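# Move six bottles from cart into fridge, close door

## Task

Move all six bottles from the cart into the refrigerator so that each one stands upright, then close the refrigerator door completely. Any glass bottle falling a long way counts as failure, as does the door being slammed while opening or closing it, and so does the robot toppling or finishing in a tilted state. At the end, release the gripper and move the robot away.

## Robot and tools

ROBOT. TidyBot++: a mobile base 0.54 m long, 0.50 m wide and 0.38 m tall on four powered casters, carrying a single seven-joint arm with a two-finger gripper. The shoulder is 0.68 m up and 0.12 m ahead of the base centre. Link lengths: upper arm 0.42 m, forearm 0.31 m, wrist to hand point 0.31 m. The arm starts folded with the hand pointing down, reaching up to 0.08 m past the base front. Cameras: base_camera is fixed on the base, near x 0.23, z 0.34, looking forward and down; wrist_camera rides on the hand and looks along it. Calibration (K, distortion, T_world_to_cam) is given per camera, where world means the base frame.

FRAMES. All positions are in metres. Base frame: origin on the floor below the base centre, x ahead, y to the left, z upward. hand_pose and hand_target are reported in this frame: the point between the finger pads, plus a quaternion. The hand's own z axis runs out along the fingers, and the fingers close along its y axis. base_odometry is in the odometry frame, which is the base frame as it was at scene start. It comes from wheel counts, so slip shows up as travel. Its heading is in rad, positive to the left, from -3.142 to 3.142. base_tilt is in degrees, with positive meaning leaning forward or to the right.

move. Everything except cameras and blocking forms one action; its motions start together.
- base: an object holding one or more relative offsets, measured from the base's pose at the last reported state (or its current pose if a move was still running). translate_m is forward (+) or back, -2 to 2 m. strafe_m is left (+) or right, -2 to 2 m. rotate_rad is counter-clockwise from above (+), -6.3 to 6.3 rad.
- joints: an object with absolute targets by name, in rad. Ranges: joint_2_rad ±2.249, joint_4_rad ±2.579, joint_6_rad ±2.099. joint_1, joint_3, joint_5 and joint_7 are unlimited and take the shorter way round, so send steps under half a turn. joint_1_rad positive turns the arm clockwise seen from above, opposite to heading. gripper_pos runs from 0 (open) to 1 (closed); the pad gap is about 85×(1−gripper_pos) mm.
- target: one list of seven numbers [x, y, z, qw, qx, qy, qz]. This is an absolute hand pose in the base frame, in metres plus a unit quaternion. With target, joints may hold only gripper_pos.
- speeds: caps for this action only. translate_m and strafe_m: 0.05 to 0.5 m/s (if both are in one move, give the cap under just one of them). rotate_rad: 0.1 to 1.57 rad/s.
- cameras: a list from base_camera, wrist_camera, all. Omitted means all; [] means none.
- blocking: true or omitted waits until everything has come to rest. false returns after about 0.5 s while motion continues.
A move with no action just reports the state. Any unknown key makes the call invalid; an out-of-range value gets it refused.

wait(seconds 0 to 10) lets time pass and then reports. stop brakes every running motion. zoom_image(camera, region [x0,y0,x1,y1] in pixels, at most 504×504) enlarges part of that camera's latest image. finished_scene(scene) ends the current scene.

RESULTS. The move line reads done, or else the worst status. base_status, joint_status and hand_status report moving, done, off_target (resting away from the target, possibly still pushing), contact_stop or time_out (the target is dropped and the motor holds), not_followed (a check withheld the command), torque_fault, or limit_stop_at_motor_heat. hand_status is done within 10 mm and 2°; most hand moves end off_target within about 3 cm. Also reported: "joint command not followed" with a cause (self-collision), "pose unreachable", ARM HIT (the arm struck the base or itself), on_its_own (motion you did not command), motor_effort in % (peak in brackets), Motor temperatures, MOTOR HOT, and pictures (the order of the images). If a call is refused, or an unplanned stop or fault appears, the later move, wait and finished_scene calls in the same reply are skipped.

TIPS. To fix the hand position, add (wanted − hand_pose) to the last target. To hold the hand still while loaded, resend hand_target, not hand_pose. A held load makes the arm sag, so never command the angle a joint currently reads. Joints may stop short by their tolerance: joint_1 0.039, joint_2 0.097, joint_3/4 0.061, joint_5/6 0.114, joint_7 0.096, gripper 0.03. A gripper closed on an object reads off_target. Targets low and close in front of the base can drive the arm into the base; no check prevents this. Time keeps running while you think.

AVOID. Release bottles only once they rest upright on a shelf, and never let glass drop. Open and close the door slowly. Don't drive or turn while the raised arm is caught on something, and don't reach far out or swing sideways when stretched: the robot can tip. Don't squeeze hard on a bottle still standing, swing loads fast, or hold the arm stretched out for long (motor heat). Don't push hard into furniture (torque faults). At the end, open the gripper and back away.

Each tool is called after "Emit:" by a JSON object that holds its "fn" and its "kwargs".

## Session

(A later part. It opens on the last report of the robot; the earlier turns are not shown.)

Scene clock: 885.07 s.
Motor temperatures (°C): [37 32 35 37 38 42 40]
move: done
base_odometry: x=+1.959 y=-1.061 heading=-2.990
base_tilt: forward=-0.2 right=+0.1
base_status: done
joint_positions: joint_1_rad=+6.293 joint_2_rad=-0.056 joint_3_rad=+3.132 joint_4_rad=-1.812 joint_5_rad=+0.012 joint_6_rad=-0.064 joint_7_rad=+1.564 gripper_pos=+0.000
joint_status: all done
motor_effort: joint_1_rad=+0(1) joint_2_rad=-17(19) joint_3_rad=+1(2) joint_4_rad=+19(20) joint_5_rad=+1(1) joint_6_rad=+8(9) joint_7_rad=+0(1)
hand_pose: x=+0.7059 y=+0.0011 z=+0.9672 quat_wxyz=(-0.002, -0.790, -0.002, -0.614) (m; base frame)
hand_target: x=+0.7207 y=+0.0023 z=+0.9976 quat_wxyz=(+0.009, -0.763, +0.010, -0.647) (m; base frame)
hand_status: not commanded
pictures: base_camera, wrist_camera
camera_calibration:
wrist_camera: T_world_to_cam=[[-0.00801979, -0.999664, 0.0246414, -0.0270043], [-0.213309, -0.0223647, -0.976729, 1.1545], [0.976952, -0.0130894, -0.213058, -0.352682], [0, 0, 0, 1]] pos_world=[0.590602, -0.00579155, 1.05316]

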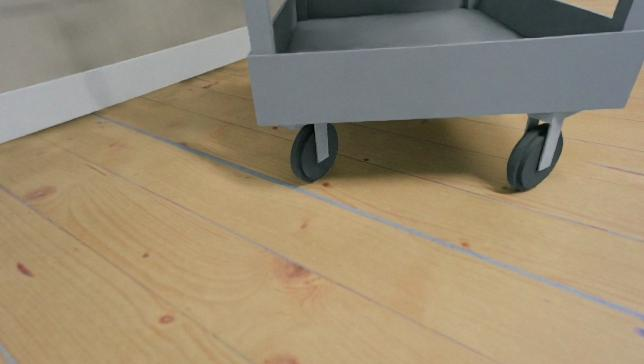

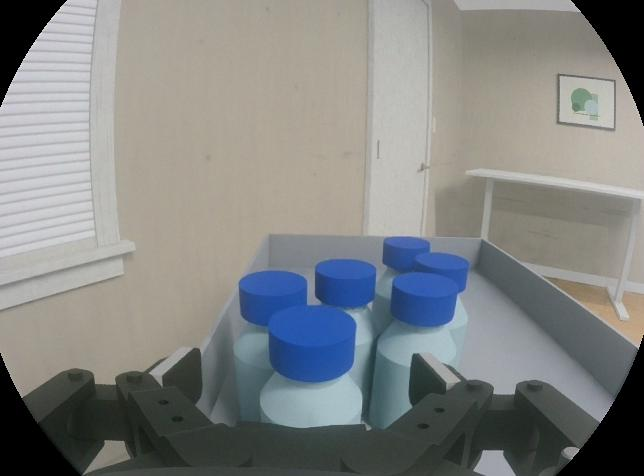

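Emit:
{"fn": "move", "kwargs": {"base": {"translate_m": 0.05}, "speeds": {"translate_m": 0.1}, "joints": {"joint_2_rad": -0.008, "joint_3_rad": 3.14, "joint_4_rad": -1.885, "joint_5_rad": -0.026, "joint_6_rad": 0.09, "joint_7_rad": 1.57}, "cameras": ["wrist_camera"]}}

Scene clock: 930.97 s.
Motor temperatures (°C): [37 32 35 37 38 42 40]
move: done
base_odometry: x=+1.909 y=-1.069 heading=-2.990
base_tilt: forward=-0.1 right=+0.0
base_status: done
joint_positions: joint_1_rad=+6.293 joint_2_rad=-0.025 joint_3_rad=+3.132 joint_4_rad=-1.870 joint_5_rad=+0.012 joint_6_rad=+0.013 joint_7_rad=+1.564 gripper_pos=+0.000
joint_status: all done
motor_effort: joint_1_rad=+0(1) joint_2_rad=-18(21) joint_3_rad=+1(2) joint_4_rad=+18(20) joint_5_rad=+0(1) joint_6_rad=+9(9) joint_7_rad=+1(2)
hand_pose: x=+0.7118 y=+0.0013 z=+0.9371 quat_wxyz=(-0.002, -0.793, -0.002, -0.609) (m; base frame)
hand_target: x=+0.7194 y=+0.0016 z=+0.9410 quat_wxyz=(+0.008, -0.779, +0.010, -0.627) (m; base frame)
hand_status: not commanded
pictures: wrist_camera
camera_calibration:
wrist_camera: T_world_to_cam=[[-0.00683878, -0.999684, 0.0242027, -0.026449], [-0.224437, -0.0220513, -0.974239, 1.13195], [0.974465, -0.0120946, -0.224215, -0.352704], [0, 0, 0, 1]] pos_world=[0.597569, -0.00574543, 1.02435]

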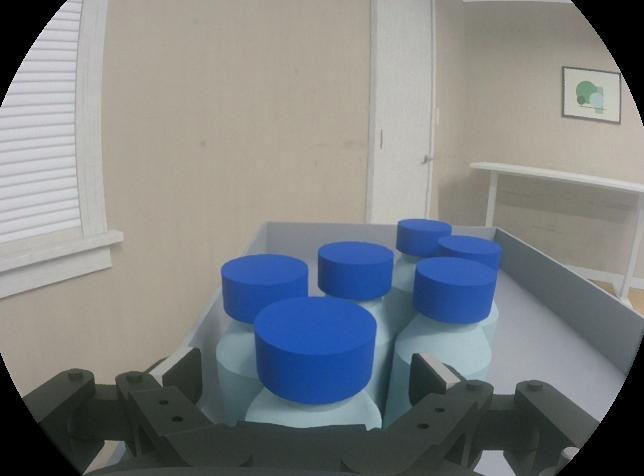

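Emit:
{"fn": "move", "kwargs": {"base": {"translate_m": 0.033}, "speeds": {"translate_m": 0.08}, "joints": {"joint_4_rad": -1.92, "joint_6_rad": 0.124}, "cameras": ["wrist_camera"]}}

Scene clock: 961.80 s.
Motor temperatures (°C): [37 33 35 37 38 43 40]
move: done
base_odometry: x=+1.876 y=-1.074 heading=-2.990
base_tilt: forward=-0.2 right=+0.0
base_status: done
joint_positions: joint_1_rad=+6.293 joint_2_rad=-0.023 joint_3_rad=+3.132 joint_4_rad=-1.903 joint_5_rad=+0.012 joint_6_rad=+0.051 joint_7_rad=+1.564 gripper_pos=+0.000
joint_status: all done
motor_effort: joint_1_rad=+0(1) joint_2_rad=-18(21) joint_3_rad=+1(2) joint_4_rad=+18(19) joint_5_rad=-1(1) joint_6_rad=+9(10) joint_7_rad=+1(1)
hand_pose: x=+0.7097 y=+0.0014 z=+0.9270 quat_wxyz=(-0.002, -0.792, -0.002, -0.610) (m; base frame)
hand_target: x=+0.7158 y=+0.0013 z=+0.9303 quat_wxyz=(+0.008, -0.780, +0.011, -0.626) (m; base frame)
hand_status: not commanded
pictures: wrist_camera
camera_calibration:
wrist_camera: T_world_to_cam=[[-0.00645844, -0.99969, 0.0240404, -0.0262068], [-0.222564, -0.0220009, -0.97467, 1.1207], [0.974897, -0.0116454, -0.222353, -0.354943], [0, 0, 0, 1]] pos_world=[0.595289, -0.00567586, 1.01402]

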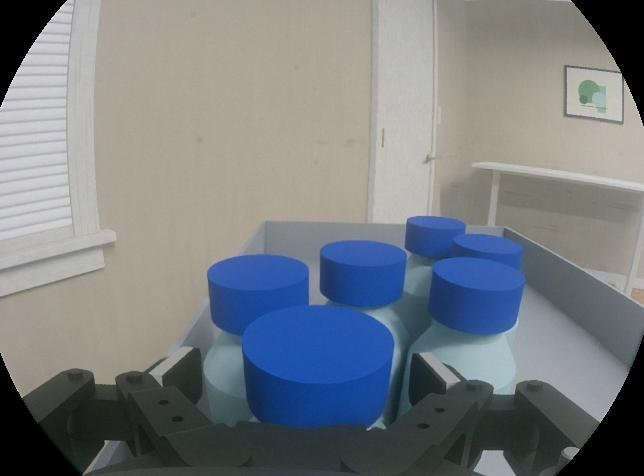

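Emit:
{"fn": "move", "kwargs": {"base": {"strafe_m": -0.004}, "joints": {"joint_4_rad": -1.852}, "cameras": ["wrist_camera"]}}

Scene clock: 984.73 s.
Motor temperatures (°C): [37 33 35 37 38 43 40]
move: done
base_odometry: x=+1.876 y=-1.070 heading=-2.990
base_tilt: forward=-0.1 right=+0.1
base_status: done
joint_positions: joint_1_rad=+6.292 joint_2_rad=-0.023 joint_3_rad=+3.132 joint_4_rad=-1.879 joint_5_rad=+0.012 joint_6_rad=+0.053 joint_7_rad=+1.564 gripper_pos=+0.000
joint_status: all done
motor_effort: joint_1_rad=-1(3) joint_2_rad=-18(19) joint_3_rad=+1(3) joint_4_rad=+18(20) joint_5_rad=+0(1) joint_6_rad=+9(9) joint_7_rad=+1(1)
hand_pose: x=+0.7139 y=+0.0018 z=+0.9418 quat_wxyz=(-0.001, -0.785, -0.003, -0.620) (m; base frame)
hand_target: x=+0.7262 y=+0.0013 z=+0.9714 quat_wxyz=(+0.008, -0.758, +0.011, -0.652) (m; base frame)
hand_status: not commanded
pictures: wrist_camera
camera_calibration:
wrist_camera: T_world_to_cam=[[-0.00631019, -0.999695, 0.0238641, -0.0260329], [-0.197522, -0.0221483, -0.980048, 1.1233], [0.980278, -0.010898, -0.197322, -0.383079], [0, 0, 0, 1]] pos_world=[0.597235, -0.00532067, 1.02592]

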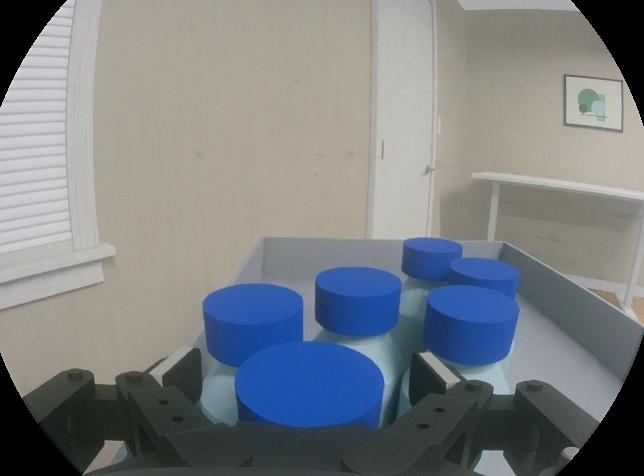

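Emit:
{"fn": "move", "kwargs": {"joints": {"joint_4_rad": -1.907}, "cameras": []}}

Emit:
{"fn": "move", "kwargs": {"joints": {"gripper_pos": 0.5}, "cameras": ["wrist_camera"]}}

Scene clock: 992.83 s.
Motor temperatures (°C): [37 33 35 37 38 43 40]
move: done
base_odometry: x=+1.876 y=-1.070 heading=-2.990
base_tilt: forward=-0.1 right=+0.1
base_status: not commanded
joint_positions: joint_1_rad=+6.292 joint_2_rad=-0.023 joint_3_rad=+3.132 joint_4_rad=-1.898 joint_5_rad=+0.012 joint_6_rad=+0.053 joint_7_rad=+1.564 gripper_pos=+0.000
joint_status: all done
motor_effort: joint_1_rad=-1(1) joint_2_rad=-18(19) joint_3_rad=+1(2) joint_4_rad=+19(19) joint_5_rad=+0(1) joint_6_rad=+9(9) joint_7_rad=+1(1)
hand_pose: x=+0.7108 y=+0.0018 z=+0.9307 quat_wxyz=(-0.001, -0.790, -0.003, -0.613) (m; base frame)
hand_target: x=+0.7180 y=+0.0013 z=+0.9381 quat_wxyz=(+0.008, -0.775, +0.011, -0.631) (m; base frame)
hand_status: not commanded
pictures: none
No camera images: "cameras" was empty.

Scene clock: 993.67 s.
Motor temperatures (°C): [37 33 35 37 38 43 40]
move: off_target
base_odometry: x=+1.876 y=-1.070 heading=-2.990
base_tilt: forward=-0.2 right=+0.1
base_status: not commanded
joint_positions: joint_1_rad=+6.292 joint_2_rad=-0.023 joint_3_rad=+3.132 joint_4_rad=-1.898 joint_5_rad=+0.012 joint_6_rad=+0.054 joint_7_rad=+1.564 gripper_pos=+0.428
joint_status: gripper_pos off_target (ended at +0.428, target +0.500)
motor_effort: joint_1_rad=-1(2) joint_2_rad=-18(19) joint_3_rad=+1(2) joint_4_rad=+19(19) joint_5_rad=+0(1) joint_6_rad=+9(10) joint_7_rad=+1(2)
hand_pose: x=+0.7109 y=+0.0018 z=+0.9310 quat_wxyz=(-0.001, -0.790, -0.002, -0.613) (m; base frame)
hand_target: x=+0.7180 y=+0.0013 z=+0.9381 quat_wxyz=(+0.008, -0.775, +0.011, -0.631) (m; base frame)
hand_status: not commanded
pictures: wrist_camera
camera_calibration:
wrist_camera: T_world_to_cam=[[-0.00589304, -0.999698, 0.0238548, -0.0260646], [-0.214379, -0.0220375, -0.976502, 1.12079], [0.976733, -0.0108685, -0.214185, -0.364061], [0, 0, 0, 1]] pos_world=[0.595712, -0.00531409, 1.0171]

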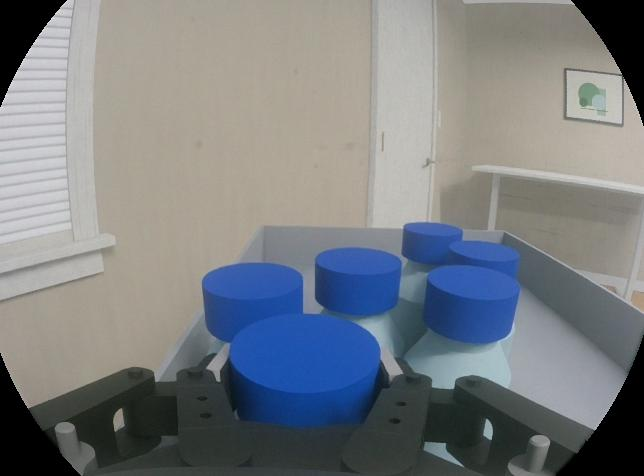

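Emit:
{"fn": "move", "kwargs": {"joints": {"joint_2_rad": -0.116, "joint_4_rad": -1.55, "joint_6_rad": -0.32, "gripper_pos": 0.6}, "cameras": ["wrist_camera"]}}

Scene clock: 1009.40 s.
Motor temperatures (°C): [37 33 35 37 38 43 40]
move: off_target
base_odometry: x=+1.876 y=-1.070 heading=-2.990
base_tilt: forward=-0.1 right=+0.1
base_status: not commanded
joint_positions: joint_1_rad=+6.292 joint_2_rad=-0.076 joint_3_rad=+3.132 joint_4_rad=-1.613 joint_5_rad=+0.012 joint_6_rad=-0.251 joint_7_rad=+1.564 gripper_pos=+0.428
joint_status: joint_4_rad off_target (ended at -1.613, target -1.550); gripper_pos off_target (ended at +0.428, target +0.600); the others done
motor_effort: joint_1_rad=+0(1) joint_2_rad=-22(25) joint_3_rad=+2(2) joint_4_rad=+24(25) joint_5_rad=+0(1) joint_6_rad=+14(15) joint_7_rad=+1(1)
hand_pose: x=+0.7050 y=+0.0009 z=+1.0448 quat_wxyz=(-0.003, -0.780, -0.001, -0.626) (m; base frame)
hand_target: x=+0.6878 y=+0.0049 z=+1.0859 quat_wxyz=(+0.012, -0.769, +0.007, -0.639) (m; base frame)
hand_status: not commanded
pictures: wrist_camera
camera_calibration:
wrist_camera: T_world_to_cam=[[-0.0102395, -0.999646, 0.0245734, -0.0274134], [-0.182159, -0.0222987, -0.983016, 1.21476], [0.983216, -0.0145418, -0.181866, -0.372253], [0, 0, 0, 1]] pos_world=[0.587003, -0.00572937, 1.1271]

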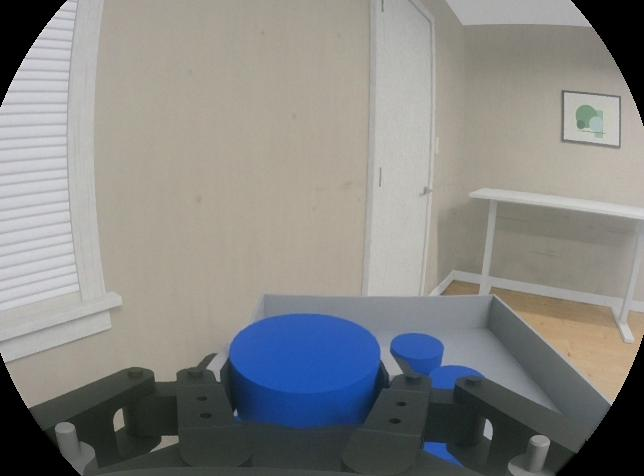

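Emit:
{"fn": "move", "kwargs": {"base": {"translate_m": -0.31, "strafe_m": -0.53, "rotate_rad": -1.1}, "speeds": {"rotate_rad": 0.6}, "joints": {"joint_2_rad": 0.003, "joint_4_rad": -1.14, "joint_6_rad": -0.709}, "cameras": ["wrist_camera"]}}

Scene clock: 1067.40 s.
Motor temperatures (°C): [37 33 35 37 38 42 40]
move: off_target
base_odometry: x=+2.102 y=-0.500 heading=+2.193
base_tilt: forward=-0.2 right=+0.1
base_status: done
joint_positions: joint_1_rad=+6.286 joint_2_rad=+0.000 joint_3_rad=+3.138 joint_4_rad=-1.209 joint_5_rad=+0.009 joint_6_rad=-0.641 joint_7_rad=+1.564 gripper_pos=+0.428
joint_status: joint_4_rad off_target (ended at -1.209, target -1.140); the others done
motor_effort: joint_1_rad=+0(5) joint_2_rad=-23(25) joint_3_rad=+1(6) joint_4_rad=+22(24) joint_5_rad=+0(2) joint_6_rad=+13(14) joint_7_rad=+1(2)
hand_pose: x=+0.7121 y=+0.0007 z=+1.1282 quat_wxyz=(-0.002, -0.798, +0.001, -0.602) (m; base frame)
hand_target: x=+0.7053 y=+0.0076 z=+1.1467 quat_wxyz=(+0.013, -0.799, +0.002, -0.601) (m; base frame)
hand_status: not commanded
pictures: wrist_camera
camera_calibration:
wrist_camera: T_world_to_cam=[[-0.0109522, -0.999723, 0.020846, -0.024934], [-0.242024, -0.0175772, -0.970111, 1.32611], [0.970208, -0.0156701, -0.241764, -0.28726], [0, 0, 0, 1]] pos_world=[0.599378, -0.00611929, 1.21754]

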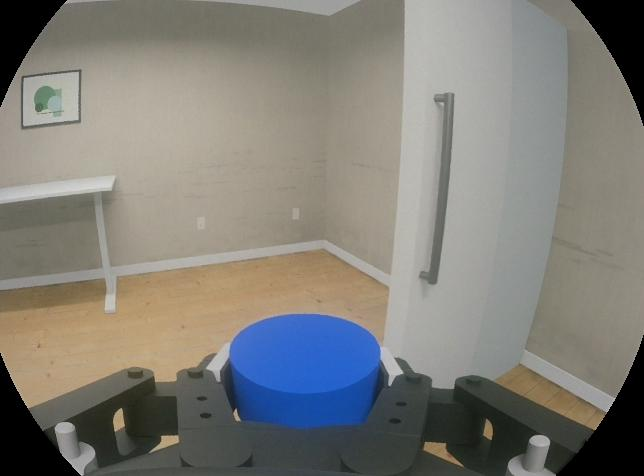

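Emit:
{"fn": "move", "kwargs": {"base": {"translate_m": 1.623, "strafe_m": 0.6}, "cameras": []}}

Emit:
{"fn": "move", "kwargs": {"base": {"rotate_rad": -1.112}, "speeds": {"rotate_rad": 0.8}}}

Scene clock: 1076.63 s.
Motor temperatures (°C): [37 33 35 37 38 42 40]
move: done
base_odometry: x=+0.668 y=+0.470 heading=+2.193
base_tilt: forward=-0.1 right=+0.0
base_status: done
joint_positions: joint_1_rad=+6.285 joint_2_rad=+0.013 joint_3_rad=+3.138 joint_4_rad=-1.206 joint_5_rad=+0.009 joint_6_rad=-0.646 joint_7_rad=+1.564 gripper_pos=+0.428
joint_status: not commanded
motor_effort: joint_1_rad=+0(2) joint_2_rad=-24(27) joint_3_rad=+1(2) joint_4_rad=+22(23) joint_5_rad=+0(2) joint_6_rad=+12(13) joint_7_rad=+1(1)
hand_pose: x=+0.7175 y=+0.0008 z=+1.1207 quat_wxyz=(-0.002, -0.803, +0.001, -0.596) (m; base frame)
hand_target: x=+0.7053 y=+0.0076 z=+1.1467 quat_wxyz=(+0.013, -0.799, +0.002, -0.601) (m; base frame)
hand_status: not commanded
pictures: none
No camera images: "cameras" was empty.

Scene clock: 1078.83 s.
Motor temperatures (°C): [37 33 35 37 38 42 40]
move: done
base_odometry: x=+0.668 y=+0.470 heading=+1.081
base_tilt: forward=-0.1 right=+0.0
base_status: done
joint_positions: joint_1_rad=+6.287 joint_2_rad=+0.013 joint_3_rad=+3.139 joint_4_rad=-1.206 joint_5_rad=+0.007 joint_6_rad=-0.646 joint_7_rad=+1.564 gripper_pos=+0.428
joint_status: not commanded
motor_effort: joint_1_rad=+0(3) joint_2_rad=-24(25) joint_3_rad=+1(3) joint_4_rad=+22(23) joint_5_rad=+0(1) joint_6_rad=+13(13) joint_7_rad=+1(1)
hand_pose: x=+0.7175 y=-0.0003 z=+1.1207 quat_wxyz=(-0.001, -0.803, +0.002, -0.596) (m; base frame)
hand_target: x=+0.7053 y=+0.0076 z=+1.1467 quat_wxyz=(+0.013, -0.799, +0.002, -0.601) (m; base frame)
hand_status: not commanded
pictures: base_camera, wrist_camera
camera_calibration:
wrist_camera: T_world_to_cam=[[-0.012274, -0.999742, 0.0190931, -0.0228199], [-0.25685, -0.0153016, -0.96633, 1.32645], [0.966373, -0.0167648, -0.256596, -0.27499], [0, 0, 0, 1]] pos_world=[0.606162, -0.00712742, 1.21166]

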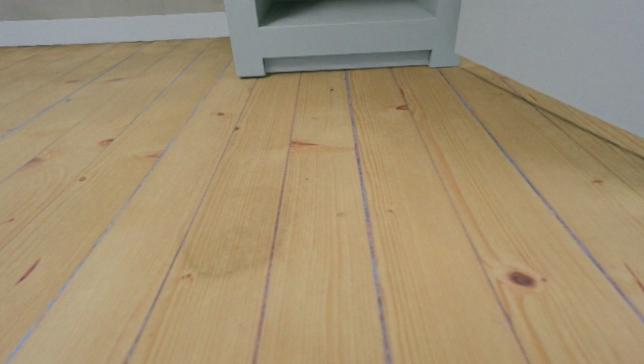

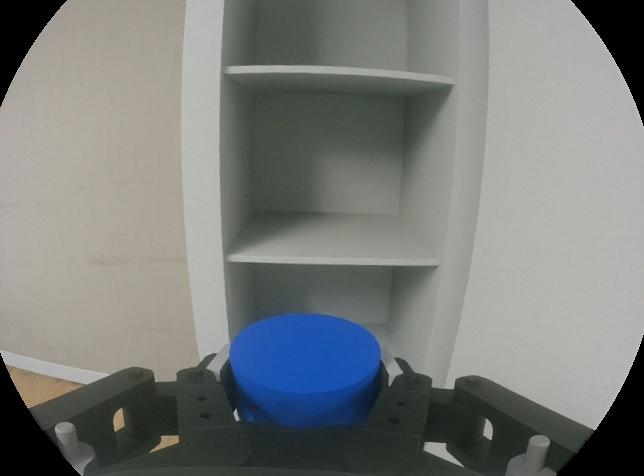

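Emit:
{"fn": "zoom_image", "kwargs": {"camera": "wrist_camera", "region": [210, 190, 460, 280]}}

Scaled by 2.016.

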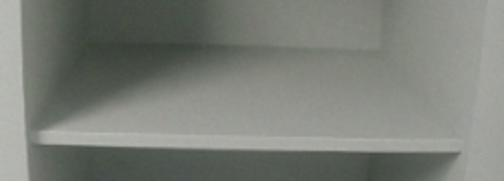

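Emit:
{"fn": "move", "kwargs": {"base": {"translate_m": 0.45, "strafe_m": 0.068, "rotate_rad": -0.027}}}

Scene clock: 1122.77 s.
Motor temperatures (°C): [37 34 35 38 38 42 40]
move: done
base_odometry: x=+0.820 y=+0.899 heading=+1.053
base_tilt: forward=-0.2 right=+0.1
base_status: done
joint_positions: joint_1_rad=+6.289 joint_2_rad=+0.021 joint_3_rad=+3.140 joint_4_rad=-1.205 joint_5_rad=+0.006 joint_6_rad=-0.647 joint_7_rad=+1.564 gripper_pos=+0.428
joint_status: not commanded
motor_effort: joint_1_rad=+0(4) joint_2_rad=-24(28) joint_3_rad=+1(3) joint_4_rad=+23(23) joint_5_rad=+0(1) joint_6_rad=+12(13) joint_7_rad=+1(1)
hand_pose: x=+0.7210 y=-0.0025 z=+1.1162 quat_wxyz=(-0.002, -0.805, +0.004, -0.593) (m; base frame)
hand_target: x=+0.7053 y=+0.0076 z=+1.1467 quat_wxyz=(+0.013, -0.799, +0.002, -0.601) (m; base frame)
hand_status: not commanded
pictures: base_camera, wrist_camera
camera_calibration:
wrist_camera: T_world_to_cam=[[-0.0156875, -0.9997, 0.0187852, -0.0220364], [-0.264385, -0.0139715, -0.964316, 1.3262], [0.96429, -0.0200942, -0.264087, -0.269723], [0, 0, 0, 1]] pos_world=[0.610373, -0.00892064, 1.20806]

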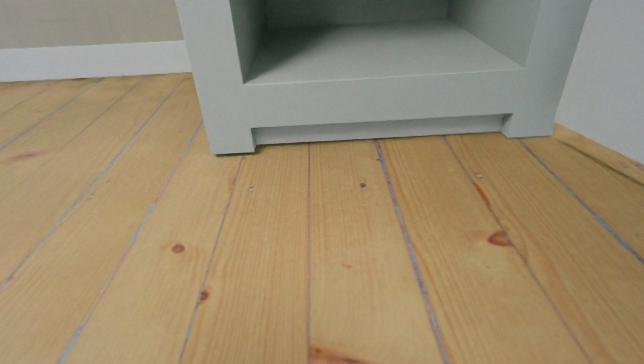

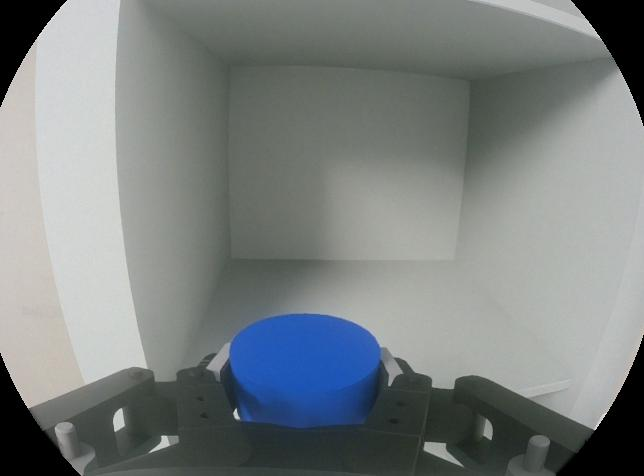

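Emit:
{"fn": "move", "kwargs": {"base": {"translate_m": 0.445, "strafe_m": 0.014, "rotate_rad": 0.01}, "speeds": {"translate_m": 0.25}}}

Scene clock: 1136.57 s.
Motor temperatures (°C): [37 34 35 38 38 42 40]
move: done
base_odometry: x=+1.028 y=+1.293 heading=+1.064
base_tilt: forward=-0.2 right=+0.1
base_status: done
joint_positions: joint_1_rad=+6.288 joint_2_rad=+0.022 joint_3_rad=+3.140 joint_4_rad=-1.204 joint_5_rad=+0.005 joint_6_rad=-0.647 joint_7_rad=+1.564 gripper_pos=+0.428
joint_status: not commanded
motor_effort: joint_1_rad=+0(4) joint_2_rad=-24(28) joint_3_rad=+1(6) joint_4_rad=+23(23) joint_5_rad=+0(2) joint_6_rad=+13(14) joint_7_rad=+1(2)
hand_pose: x=+0.7211 y=-0.0015 z=+1.1160 quat_wxyz=(-0.002, -0.806, +0.003, -0.593) (m; base frame)
hand_target: x=+0.7053 y=+0.0076 z=+1.1467 quat_wxyz=(+0.013, -0.799, +0.002, -0.601) (m; base frame)
hand_status: not commanded
pictures: base_camera, wrist_camera
camera_calibration:
wrist_camera: T_world_to_cam=[[-0.0139603, -0.999742, 0.017926, -0.0213006], [-0.264941, -0.0135885, -0.964169, 1.32627], [0.964164, -0.0182095, -0.264683, -0.269102], [0, 0, 0, 1]] pos_world=[0.610545, -0.00817324, 1.2079]

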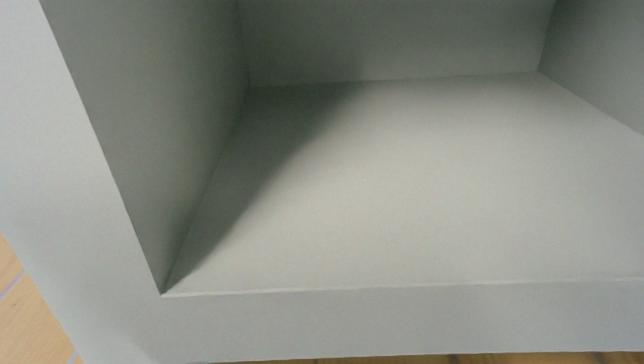

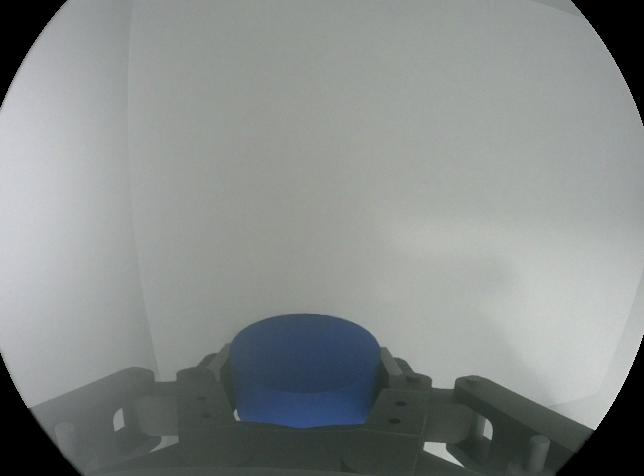

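Emit:
{"fn": "move", "kwargs": {"joints": {"joint_4_rad": -1.293, "joint_6_rad": -0.477}, "cameras": ["wrist_camera"]}}

Scene clock: 1163.37 s.
Motor temperatures (°C): [37 34 35 38 38 42 40]
move: done
base_odometry: x=+1.028 y=+1.293 heading=+1.064
base_tilt: forward=-0.1 right=+0.1
base_status: not commanded
joint_positions: joint_1_rad=+6.288 joint_2_rad=+0.022 joint_3_rad=+3.140 joint_4_rad=-1.304 joint_5_rad=+0.005 joint_6_rad=-0.574 joint_7_rad=+1.564 gripper_pos=+0.428
joint_status: all done
motor_effort: joint_1_rad=-1(1) joint_2_rad=-24(26) joint_3_rad=+1(2) joint_4_rad=+23(24) joint_5_rad=+0(1) joint_6_rad=+11(13) joint_7_rad=+1(2)
hand_pose: x=+0.7277 y=-0.0014 z=+1.0781 quat_wxyz=(-0.001, -0.813, +0.003, -0.582) (m; base frame)
hand_target: x=+0.7277 y=+0.0060 z=+1.1254 quat_wxyz=(+0.013, -0.775, +0.005, -0.632) (m; base frame)
hand_status: not commanded
pictures: wrist_camera
camera_calibration:
wrist_camera: T_world_to_cam=[[-0.0131016, -0.999746, 0.0183211, -0.0214997], [-0.290655, -0.0137238, -0.956729, 1.30214], [0.956738, -0.0178599, -0.290402, -0.252286], [0, 0, 0, 1]] pos_world=[0.619564, -0.00812977, 1.17293]

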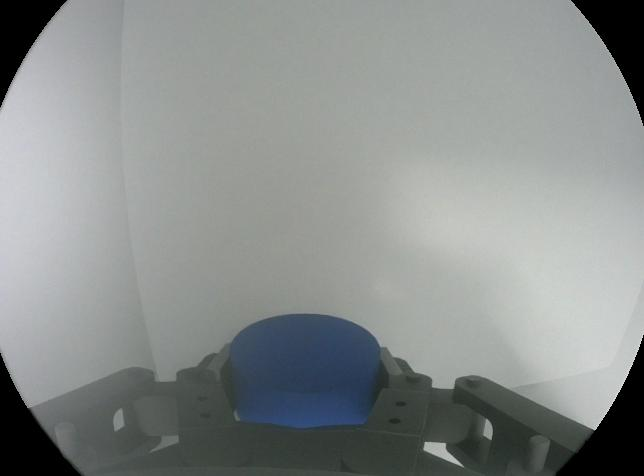

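Emit:
{"fn": "move", "kwargs": {"joints": {"joint_4_rad": -1.336, "joint_6_rad": -0.375}, "cameras": []}}

Scene clock: 1170.43 s.
Motor temperatures (°C): [37 34 35 38 38 42 40]
move: done
base_odometry: x=+1.028 y=+1.293 heading=+1.064
base_tilt: forward=-0.1 right=+0.1
base_status: not commanded
joint_positions: joint_1_rad=+6.288 joint_2_rad=+0.022 joint_3_rad=+3.140 joint_4_rad=-1.344 joint_5_rad=+0.005 joint_6_rad=-0.474 joint_7_rad=+1.564 gripper_pos=+0.428
joint_status: all done
motor_effort: joint_1_rad=+0(1) joint_2_rad=-25(25) joint_3_rad=+1(2) joint_4_rad=+23(24) joint_5_rad=+0(1) joint_6_rad=+13(14) joint_7_rad=+1(1)
hand_pose: x=+0.7360 y=-0.0013 z=+1.0840 quat_wxyz=(-0.001, -0.795, +0.003, -0.606) (m; base frame)
hand_target: x=+0.7343 y=+0.0053 z=+1.1304 quat_wxyz=(+0.012, -0.756, +0.006, -0.655) (m; base frame)
hand_status: not commanded
pictures: none
No camera images: "cameras" was empty.

Emit:
{"fn": "move", "kwargs": {"joints": {"joint_4_rad": -1.36, "joint_6_rad": -0.351}, "cameras": []}}

Emit:
{"fn": "move", "kwargs": {"joints": {"joint_4_rad": -1.38, "joint_6_rad": -0.331}, "cameras": ["wrist_camera"]}}

Scene clock: 1176.17 s.
Motor temperatures (°C): [37 34 35 38 38 42 40]
move: done
base_odometry: x=+1.028 y=+1.293 heading=+1.064
base_tilt: forward=-0.2 right=+0.1
base_status: not commanded
joint_positions: joint_1_rad=+6.288 joint_2_rad=+0.022 joint_3_rad=+3.140 joint_4_rad=-1.368 joint_5_rad=+0.005 joint_6_rad=-0.451 joint_7_rad=+1.564 gripper_pos=+0.428
joint_status: all done
motor_effort: joint_1_rad=+0(1) joint_2_rad=-25(26) joint_3_rad=+1(1) joint_4_rad=+23(24) joint_5_rad=-1(1) joint_6_rad=+12(14) joint_7_rad=+1(1)
hand_pose: x=+0.7374 y=-0.0012 z=+1.0764 quat_wxyz=(-0.001, -0.796, +0.003, -0.606) (m; base frame)
hand_target: x=+0.7359 y=+0.0051 z=+1.1230 quat_wxyz=(+0.012, -0.756, +0.006, -0.655) (m; base frame)
hand_status: not commanded
pictures: none
No camera images: "cameras" was empty.

Scene clock: 1176.73 s.
Motor temperatures (°C): [37 34 35 38 38 42 40]
move: done
base_odometry: x=+1.028 y=+1.293 heading=+1.064
base_tilt: forward=-0.1 right=+0.1
base_status: not commanded
joint_positions: joint_1_rad=+6.288 joint_2_rad=+0.022 joint_3_rad=+3.140 joint_4_rad=-1.382 joint_5_rad=+0.005 joint_6_rad=-0.427 joint_7_rad=+1.564 gripper_pos=+0.428
joint_status: all done
motor_effort: joint_1_rad=+0(1) joint_2_rad=-24(25) joint_3_rad=+1(1) joint_4_rad=+23(24) joint_5_rad=+0(1) joint_6_rad=+11(14) joint_7_rad=+1(1)
hand_pose: x=+0.7389 y=-0.0012 z=+1.0748 quat_wxyz=(-0.001, -0.793, +0.003, -0.609) (m; base frame)
hand_target: x=+0.7372 y=+0.0050 z=+1.1169 quat_wxyz=(+0.012, -0.756, +0.006, -0.655) (m; base frame)
hand_status: not commanded
pictures: wrist_camera
camera_calibration:
wrist_camera: T_world_to_cam=[[-0.0135864, -0.99975, 0.0177654, -0.0201565], [-0.22382, -0.0142755, -0.974526, 1.27201], [0.974536, -0.0172165, -0.22357, -0.348981], [0, 0, 0, 1]] pos_world=[0.624521, -0.00800106, 1.16194]

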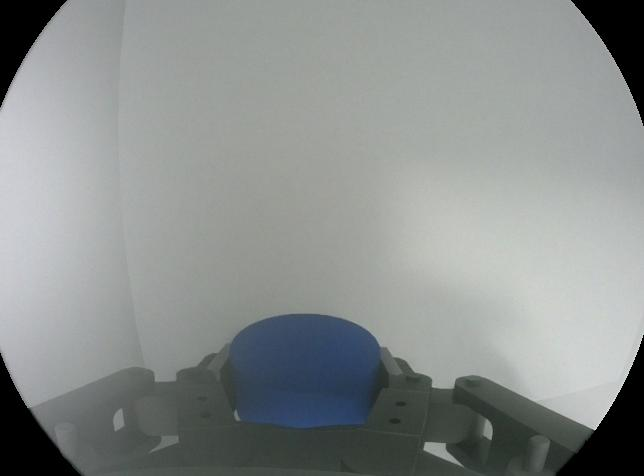

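Emit:
{"fn": "move", "kwargs": {"joints": {"joint_4_rad": -1.41, "joint_6_rad": -0.311}, "cameras": []}}

Scene clock: 1181.87 s.
Motor temperatures (°C): [37 34 35 38 38 42 40]
move: done
base_odometry: x=+1.028 y=+1.293 heading=+1.064
base_tilt: forward=-0.1 right=+0.1
base_status: not commanded
joint_positions: joint_1_rad=+6.288 joint_2_rad=+0.021 joint_3_rad=+3.140 joint_4_rad=-1.399 joint_5_rad=+0.005 joint_6_rad=-0.396 joint_7_rad=+1.564 gripper_pos=+0.428
joint_status: all done
motor_effort: joint_1_rad=-1(1) joint_2_rad=-22(24) joint_3_rad=+1(2) joint_4_rad=+21(23) joint_5_rad=+0(1) joint_6_rad=+9(12) joint_7_rad=+1(2)
hand_pose: x=+0.7406 y=-0.0012 z=+1.0745 quat_wxyz=(-0.001, -0.788, +0.002, -0.616) (m; base frame)
hand_target: x=+0.7383 y=+0.0048 z=+1.1045 quat_wxyz=(+0.012, -0.759, +0.006, -0.651) (m; base frame)
hand_status: not commanded
pictures: none
No camera images: "cameras" was empty.

Emit:
{"fn": "move", "kwargs": {"joints": {"gripper_pos": 0.0}, "cameras": ["wrist_camera"]}}

Scene clock: 1188.00 s.
Motor temperatures (°C): [37 34 35 38 38 42 40]
move: done
base_odometry: x=+1.028 y=+1.293 heading=+1.064
base_tilt: forward=-0.2 right=+0.1
base_status: not commanded
joint_positions: joint_1_rad=+6.288 joint_2_rad=+0.021 joint_3_rad=+3.140 joint_4_rad=-1.399 joint_5_rad=+0.005 joint_6_rad=-0.383 joint_7_rad=+1.564 gripper_pos=+0.000
joint_status: all done
motor_effort: joint_1_rad=-1(1) joint_2_rad=-20(23) joint_3_rad=+1(2) joint_4_rad=+19(21) joint_5_rad=-1(1) joint_6_rad=+9(11) joint_7_rad=+1(1)
hand_pose: x=+0.7414 y=-0.0012 z=+1.0784 quat_wxyz=(-0.001, -0.784, +0.002, -0.621) (m; base frame)
hand_target: x=+0.7383 y=+0.0048 z=+1.1045 quat_wxyz=(+0.012, -0.759, +0.006, -0.651) (m; base frame)
hand_status: not commanded
pictures: wrist_camera
camera_calibration:
wrist_camera: T_world_to_cam=[[-0.0138531, -0.999751, 0.0175017, -0.0196438], [-0.196179, -0.0144456, -0.980462, 1.26198], [0.98047, -0.0170159, -0.19593, -0.384797], [0, 0, 0, 1]] pos_world=[0.624584, -0.00795651, 1.16227]

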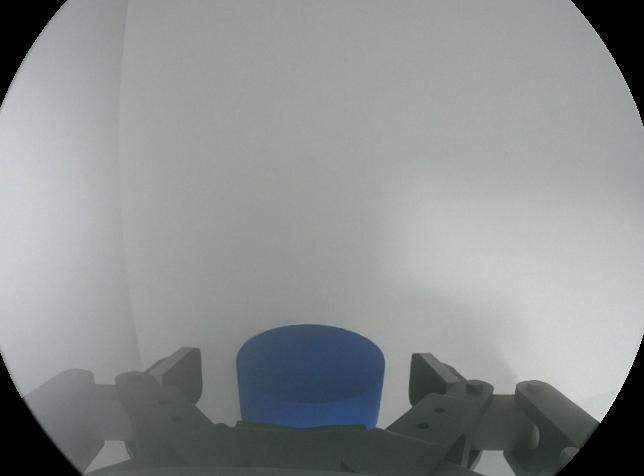

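Emit:
{"fn": "move", "kwargs": {"base": {"translate_m": -0.6}, "speeds": {"translate_m": 0.4}, "cameras": ["wrist_camera"]}}

Scene clock: 1252.77 s.
Motor temperatures (°C): [37 34 34 37 38 42 40]
move: done
base_odometry: x=+0.737 y=+0.768 heading=+1.064
base_tilt: forward=-0.2 right=+0.0
base_status: done
joint_positions: joint_1_rad=+6.288 joint_2_rad=+0.009 joint_3_rad=+3.140 joint_4_rad=-1.399 joint_5_rad=+0.005 joint_6_rad=-0.382 joint_7_rad=+1.564 gripper_pos=+0.000
joint_status: not commanded
motor_effort: joint_1_rad=-1(2) joint_2_rad=-20(25) joint_3_rad=+1(2) joint_4_rad=+19(20) joint_5_rad=+0(1) joint_6_rad=+9(9) joint_7_rad=+1(1)
hand_pose: x=+0.7367 y=-0.0010 z=+1.0859 quat_wxyz=(-0.001, -0.780, +0.002, -0.625) (m; base frame)
hand_target: x=+0.7383 y=+0.0048 z=+1.1045 quat_wxyz=(+0.012, -0.759, +0.006, -0.651) (m; base frame)
hand_status: not commanded
pictures: wrist_camera
camera_calibration:
wrist_camera: T_world_to_cam=[[-0.0138901, -0.999752, 0.0173878, -0.019556], [-0.18398, -0.0145372, -0.982823, 1.26199], [0.982832, -0.0168505, -0.183732, -0.393744], [0, 0, 0, 1]] pos_world=[0.618893, -0.00784011, 1.16831]

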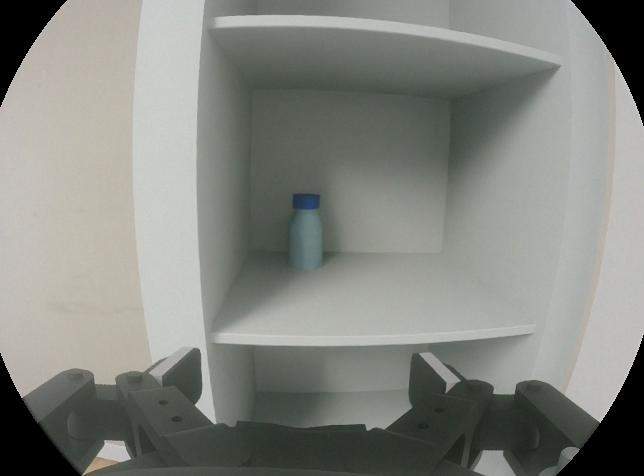

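Emit:
{"fn": "move", "kwargs": {"base": {"translate_m": -0.74, "strafe_m": -1.878, "rotate_rad": 2.404}, "speeds": {"rotate_rad": 0.8}, "cameras": ["base_camera"]}}

Scene clock: 1282.53 s.
Motor temperatures (°C): [37 34 34 37 38 43 40]
move: done
base_odometry: x=+2.019 y=-0.791 heading=-2.815
base_tilt: forward=-0.2 right=+0.0
base_status: done
joint_positions: joint_1_rad=+6.278 joint_2_rad=+0.009 joint_3_rad=+3.139 joint_4_rad=-1.399 joint_5_rad=+0.005 joint_6_rad=-0.382 joint_7_rad=+1.564 gripper_pos=+0.000
joint_status: not commanded
motor_effort: joint_1_rad=+0(3) joint_2_rad=-20(22) joint_3_rad=+1(4) joint_4_rad=+19(19) joint_5_rad=-1(2) joint_6_rad=+8(9) joint_7_rad=+1(1)
hand_pose: x=+0.7367 y=+0.0053 z=+1.0859 quat_wxyz=(+0.002, -0.780, -0.002, -0.626) (m; base frame)
hand_target: x=+0.7383 y=+0.0048 z=+1.1045 quat_wxyz=(+0.012, -0.759, +0.006, -0.651) (m; base frame)
hand_status: not commanded
pictures: base_camera

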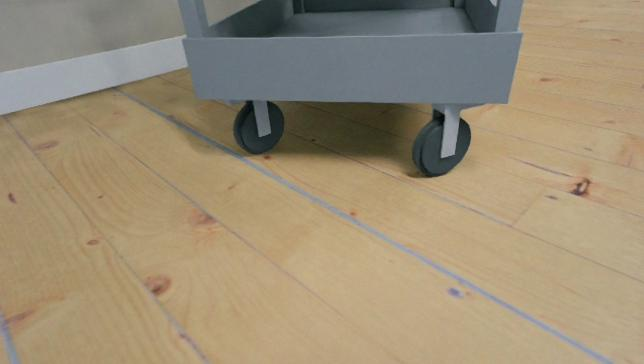

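Emit:
{"fn": "move", "kwargs": {"joints": {"joint_1_rad": 0.0, "joint_2_rad": -0.045, "joint_3_rad": 3.14, "joint_4_rad": -1.915, "joint_5_rad": 0.0, "joint_6_rad": 0.126, "joint_7_rad": 1.57, "gripper_pos": 0.1}, "cameras": ["wrist_camera"]}}

Emit:
{"fn": "move", "kwargs": {"base": {"translate_m": 0.12}, "cameras": ["wrist_camera"]}}

Scene clock: 1290.33 s.
Motor temperatures (°C): [37 34 34 37 38 43 40]
move: done
base_odometry: x=+2.019 y=-0.791 heading=-2.815
base_tilt: forward=-0.2 right=+0.1
base_status: not commanded
joint_positions: joint_1_rad=+6.278 joint_2_rad=-0.019 joint_3_rad=+3.139 joint_4_rad=-1.894 joint_5_rad=+0.005 joint_6_rad=+0.048 joint_7_rad=+1.564 gripper_pos=+0.100
joint_status: all done
motor_effort: joint_1_rad=-1(2) joint_2_rad=-18(21) joint_3_rad=+1(2) joint_4_rad=+18(21) joint_5_rad=-1(2) joint_6_rad=+9(9) joint_7_rad=+0(3)
hand_pose: x=+0.7119 y=+0.0059 z=+0.9295 quat_wxyz=(+0.003, -0.792, -0.003, -0.611) (m; base frame)
hand_target: x=+0.7071 y=+0.0023 z=+0.9558 quat_wxyz=(+0.001, -0.766, +0.000, -0.643) (m; base frame)
hand_status: not commanded
pictures: wrist_camera
camera_calibration:
wrist_camera: T_world_to_cam=[[-0.000687351, -0.999844, 0.0176412, -0.0199327], [-0.219972, -0.0170579, -0.975357, 1.12252], [0.975506, -0.00455098, -0.219926, -0.359166], [0, 0, 0, 1]] pos_world=[0.597277, -0.00241635, 1.01622]

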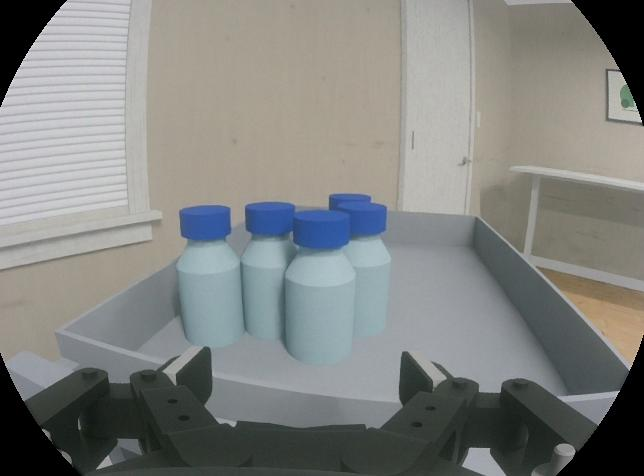

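Scene clock: 1291.63 s.
Motor temperatures (°C): [37 34 34 37 38 43 40]
move: done
base_odometry: x=+1.905 y=-0.830 heading=-2.815
base_tilt: forward=-0.1 right=+0.0
base_status: done
joint_positions: joint_1_rad=+6.278 joint_2_rad=-0.032 joint_3_rad=+3.139 joint_4_rad=-1.896 joint_5_rad=+0.005 joint_6_rad=+0.051 joint_7_rad=+1.564 gripper_pos=+0.100
joint_status: not commanded
motor_effort: joint_1_rad=-1(1) joint_2_rad=-18(21) joint_3_rad=+1(2) joint_4_rad=+18(19) joint_5_rad=-1(1) joint_6_rad=+8(9) joint_7_rad=+0(1)
hand_pose: x=+0.7086 y=+0.0059 z=+0.9369 quat_wxyz=(+0.003, -0.787, -0.003, -0.617) (m; base frame)
hand_target: x=+0.7071 y=+0.0023 z=+0.9558 quat_wxyz=(+0.001, -0.766, +0.000, -0.643) (m; base frame)
hand_status: not commanded
pictures: wrist_camera
camera_calibration:
wrist_camera: T_world_to_cam=[[-0.000920166, -0.999846, 0.0175463, -0.0198238], [-0.206109, -0.01698, -0.978382, 1.12205], [0.978529, -0.00451674, -0.206062, -0.369503], [0, 0, 0, 1]] pos_world=[0.592816, -0.00243727, 1.022]

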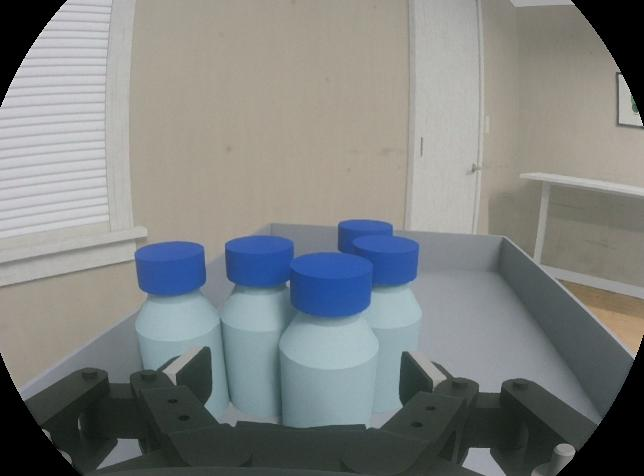

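Emit:
{"fn": "move", "kwargs": {"base": {"translate_m": 0.09, "strafe_m": -0.014}, "speeds": {"translate_m": 0.15}, "joints": {"gripper_pos": 0.2}, "cameras": ["wrist_camera"]}}

Scene clock: 1311.83 s.
Motor temperatures (°C): [37 34 34 37 38 43 40]
move: done
base_odometry: x=+1.815 y=-0.845 heading=-2.815
base_tilt: forward=-0.2 right=+0.1
base_status: done
joint_positions: joint_1_rad=+6.278 joint_2_rad=-0.036 joint_3_rad=+3.139 joint_4_rad=-1.897 joint_5_rad=+0.005 joint_6_rad=+0.052 joint_7_rad=+1.564 gripper_pos=+0.200
joint_status: all done
motor_effort: joint_1_rad=+0(1) joint_2_rad=-18(20) joint_3_rad=+1(2) joint_4_rad=+18(19) joint_5_rad=+0(1) joint_6_rad=+8(10) joint_7_rad=+1(1)
hand_pose: x=+0.7077 y=+0.0058 z=+0.9389 quat_wxyz=(+0.003, -0.786, -0.003, -0.618) (m; base frame)
hand_target: x=+0.7071 y=+0.0023 z=+0.9558 quat_wxyz=(+0.001, -0.766, +0.000, -0.643) (m; base frame)
hand_status: not commanded
pictures: wrist_camera
camera_calibration:
wrist_camera: T_world_to_cam=[[-0.000983532, -0.999846, 0.0175201, -0.0197942], [-0.20231, -0.0169589, -0.979175, 1.12188], [0.979321, -0.00450755, -0.202262, -0.372272], [0, 0, 0, 1]] pos_world=[0.591522, -0.0024434, 1.02357]

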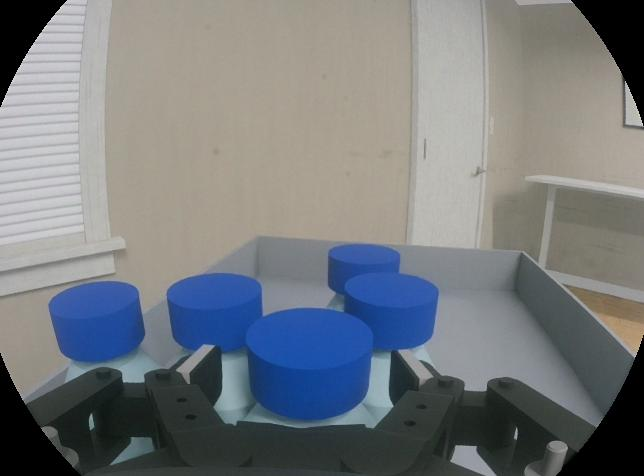

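Emit:
{"fn": "move", "kwargs": {"base": {"translate_m": 0.022}, "speeds": {"translate_m": 0.08}, "joints": {"joint_2_rad": -0.003, "joint_4_rad": -1.915, "joint_6_rad": 0.126, "gripper_pos": 0.2}, "cameras": ["wrist_camera"]}}

Scene clock: 1328.80 s.
Motor temperatures (°C): [37 34 34 37 38 43 40]
move: done
base_odometry: x=+1.794 y=-0.852 heading=-2.815
base_tilt: forward=-0.2 right=+0.1
base_status: done
joint_positions: joint_1_rad=+6.278 joint_2_rad=-0.014 joint_3_rad=+3.139 joint_4_rad=-1.898 joint_5_rad=+0.005 joint_6_rad=+0.053 joint_7_rad=+1.564 gripper_pos=+0.200
joint_status: all done
motor_effort: joint_1_rad=+0(1) joint_2_rad=-18(22) joint_3_rad=+1(2) joint_4_rad=+18(19) joint_5_rad=+0(1) joint_6_rad=+8(9) joint_7_rad=+1(1)
hand_pose: x=+0.7130 y=+0.0059 z=+0.9252 quat_wxyz=(+0.003, -0.793, -0.003, -0.609) (m; base frame)
hand_target: x=+0.7181 y=+0.0023 z=+0.9309 quat_wxyz=(+0.001, -0.779, +0.000, -0.627) (m; base frame)
hand_status: not commanded
pictures: wrist_camera
camera_calibration:
wrist_camera: T_world_to_cam=[[-0.000580029, -0.999844, 0.0176553, -0.0199304], [-0.224307, -0.0170753, -0.974369, 1.12073], [0.974518, -0.00452537, -0.224262, -0.356513], [0, 0, 0, 1]] pos_world=[0.598804, -0.00240391, 1.0124]

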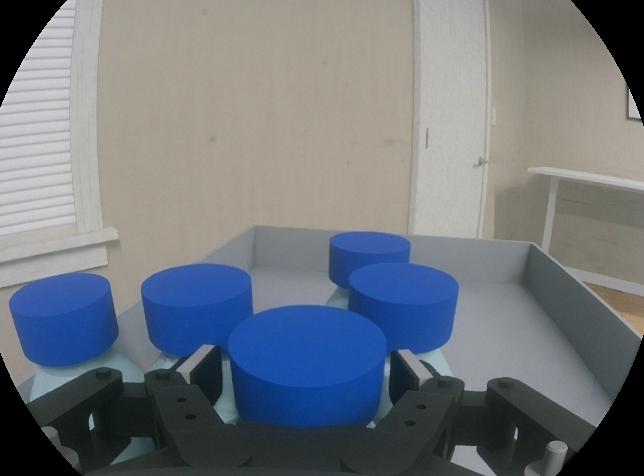

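Emit:
{"fn": "move", "kwargs": {"joints": {"joint_4_rad": -1.853}, "cameras": ["wrist_camera"]}}

Scene clock: 1337.77 s.
Motor temperatures (°C): [37 34 34 37 38 43 40]
move: done
base_odometry: x=+1.794 y=-0.852 heading=-2.815
base_tilt: forward=-0.1 right=+0.1
base_status: not commanded
joint_positions: joint_1_rad=+6.278 joint_2_rad=-0.014 joint_3_rad=+3.139 joint_4_rad=-1.879 joint_5_rad=+0.005 joint_6_rad=+0.055 joint_7_rad=+1.564 gripper_pos=+0.200
joint_status: all done
motor_effort: joint_1_rad=-1(1) joint_2_rad=-18(19) joint_3_rad=+1(1) joint_4_rad=+18(19) joint_5_rad=+0(1) joint_6_rad=+9(10) joint_7_rad=+1(1)
hand_pose: x=+0.7164 y=+0.0059 z=+0.9369 quat_wxyz=(+0.003, -0.787, -0.003, -0.617) (m; base frame)
hand_target: x=+0.7276 y=+0.0023 z=+0.9684 quat_wxyz=(+0.001, -0.759, +0.000, -0.651) (m; base frame)
hand_status: not commanded
pictures: wrist_camera
camera_calibration:
wrist_camera: T_world_to_cam=[[-0.000927434, -0.999847, 0.0174875, -0.0197025], [-0.204605, -0.0169278, -0.978698, 1.12287], [0.978844, -0.00448571, -0.204558, -0.378692], [0, 0, 0, 1]] pos_world=[0.600407, -0.00239048, 1.02183]

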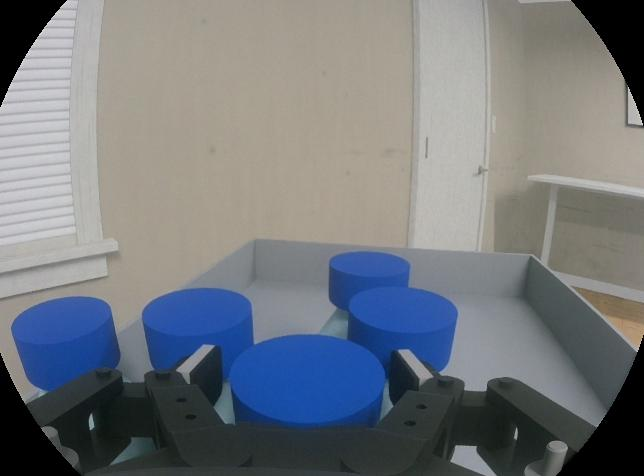

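Emit:
{"fn": "move", "kwargs": {"joints": {"gripper_pos": 0.6}, "cameras": ["wrist_camera"]}}

Scene clock: 1341.67 s.
Motor temperatures (°C): [37 34 34 37 38 43 40]
move: off_target
base_odometry: x=+1.794 y=-0.852 heading=-2.815
base_tilt: forward=-0.2 right=+0.1
base_status: not commanded
joint_positions: joint_1_rad=+6.278 joint_2_rad=-0.014 joint_3_rad=+3.139 joint_4_rad=-1.879 joint_5_rad=+0.005 joint_6_rad=+0.055 joint_7_rad=+1.564 gripper_pos=+0.423
joint_status: gripper_pos off_target (ended at +0.423, target +0.600)
motor_effort: joint_1_rad=-1(1) joint_2_rad=-18(19) joint_3_rad=+1(2) joint_4_rad=+19(19) joint_5_rad=+0(1) joint_6_rad=+9(9) joint_7_rad=+1(1)
hand_pose: x=+0.7164 y=+0.0059 z=+0.9371 quat_wxyz=(+0.003, -0.787, -0.003, -0.617) (m; base frame)
hand_target: x=+0.7276 y=+0.0023 z=+0.9684 quat_wxyz=(+0.001, -0.759, +0.000, -0.651) (m; base frame)
hand_status: not commanded
pictures: wrist_camera
camera_calibration:
wrist_camera: T_world_to_cam=[[-0.000934201, -0.999847, 0.017482, -0.0196941], [-0.204069, -0.0169235, -0.97881, 1.12276], [0.978956, -0.00448194, -0.204022, -0.379281], [0, 0, 0, 1]] pos_world=[0.600401, -0.00239001, 1.02193]

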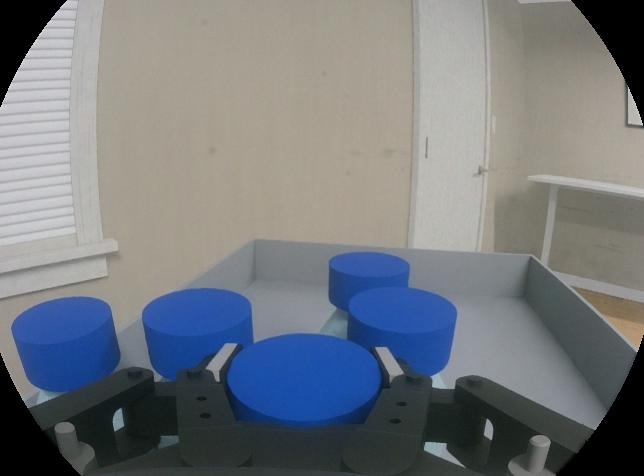

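Emit:
{"fn": "move", "kwargs": {"joints": {"joint_2_rad": -0.116, "joint_4_rad": -1.55, "joint_6_rad": -0.32, "gripper_pos": 0.6}, "cameras": ["wrist_camera"]}}

Emit:
{"fn": "move", "kwargs": {"base": {"translate_m": -0.403, "strafe_m": -0.235, "rotate_rad": -1.275}, "speeds": {"rotate_rad": 0.6, "translate_m": 0.35}, "joints": {"joint_2_rad": 0.003, "joint_4_rad": -1.14, "joint_6_rad": -0.709, "gripper_pos": 0.6}, "cameras": ["wrist_camera"]}}

Scene clock: 1358.53 s.
Motor temperatures (°C): [37 34 34 37 38 43 40]
move: off_target
base_odometry: x=+1.794 y=-0.852 heading=-2.815
base_tilt: forward=-0.1 right=+0.1
base_status: not commanded
joint_positions: joint_1_rad=+6.278 joint_2_rad=-0.081 joint_3_rad=+3.139 joint_4_rad=-1.610 joint_5_rad=+0.005 joint_6_rad=-0.250 joint_7_rad=+1.564 gripper_pos=+0.423
joint_status: gripper_pos off_target (ended at +0.423, target +0.600); the others done
motor_effort: joint_1_rad=+0(1) joint_2_rad=-21(25) joint_3_rad=+1(2) joint_4_rad=+23(25) joint_5_rad=-1(1) joint_6_rad=+13(16) joint_7_rad=+1(1)
hand_pose: x=+0.7036 y=+0.0054 z=+1.0501 quat_wxyz=(+0.002, -0.777, -0.002, -0.630) (m; base frame)
hand_target: x=+0.6878 y=+0.0023 z=+1.0859 quat_wxyz=(+0.001, -0.769, +0.000, -0.639) (m; base frame)
hand_status: not commanded
pictures: wrist_camera
camera_calibration:
wrist_camera: T_world_to_cam=[[-0.00310891, -0.999842, 0.0175283, -0.0207453], [-0.172526, -0.0167293, -0.984863, 1.21495], [0.985, -0.00608594, -0.172446, -0.381108], [0, 0, 0, 1]] pos_world=[0.584937, -0.00273611, 1.1312]

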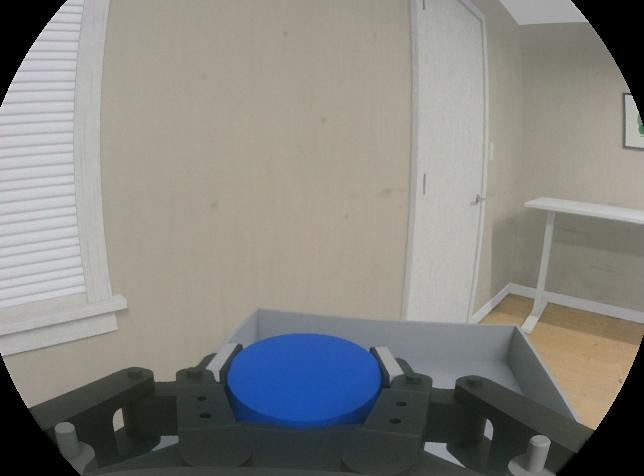

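Scene clock: 1361.47 s.
Motor temperatures (°C): [37 34 34 37 38 43 40]
move: off_target
base_odometry: x=+2.101 y=-0.500 heading=+2.193
base_tilt: forward=-0.1 right=+0.1
base_status: done
joint_positions: joint_1_rad=+6.287 joint_2_rad=-0.007 joint_3_rad=+3.138 joint_4_rad=-1.205 joint_5_rad=+0.005 joint_6_rad=-0.639 joint_7_rad=+1.564 gripper_pos=+0.423
joint_status: joint_4_rad off_target (ended at -1.205, target -1.140); gripper_pos off_target (ended at +0.423, target +0.600); the others done
motor_effort: joint_1_rad=-1(5) joint_2_rad=-22(26) joint_3_rad=+2(6) joint_4_rad=+22(25) joint_5_rad=-1(2) joint_6_rad=+12(14) joint_7_rad=+1(1)
hand_pose: x=+0.7093 y=+0.0005 z=+1.1348 quat_wxyz=(-0.001, -0.795, +0.002, -0.607) (m; base frame)
hand_target: x=+0.7053 y=+0.0023 z=+1.1466 quat_wxyz=(+0.001, -0.799, +0.000, -0.601) (m; base frame)
hand_status: not commanded
pictures: wrist_camera
camera_calibration:
wrist_camera: T_world_to_cam=[[-0.0112898, -0.999781, 0.0176064, -0.021334], [-0.230493, -0.0145314, -0.972965, 1.32682], [0.973008, -0.0150428, -0.230279, -0.297981], [0, 0, 0, 1]] pos_world=[0.59552, -0.00653124, 1.22271]

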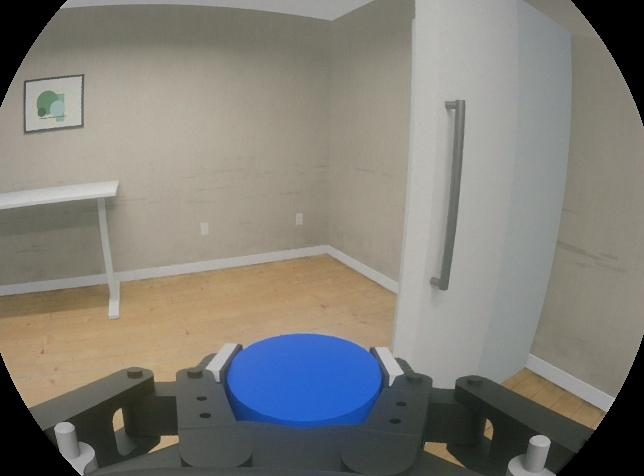

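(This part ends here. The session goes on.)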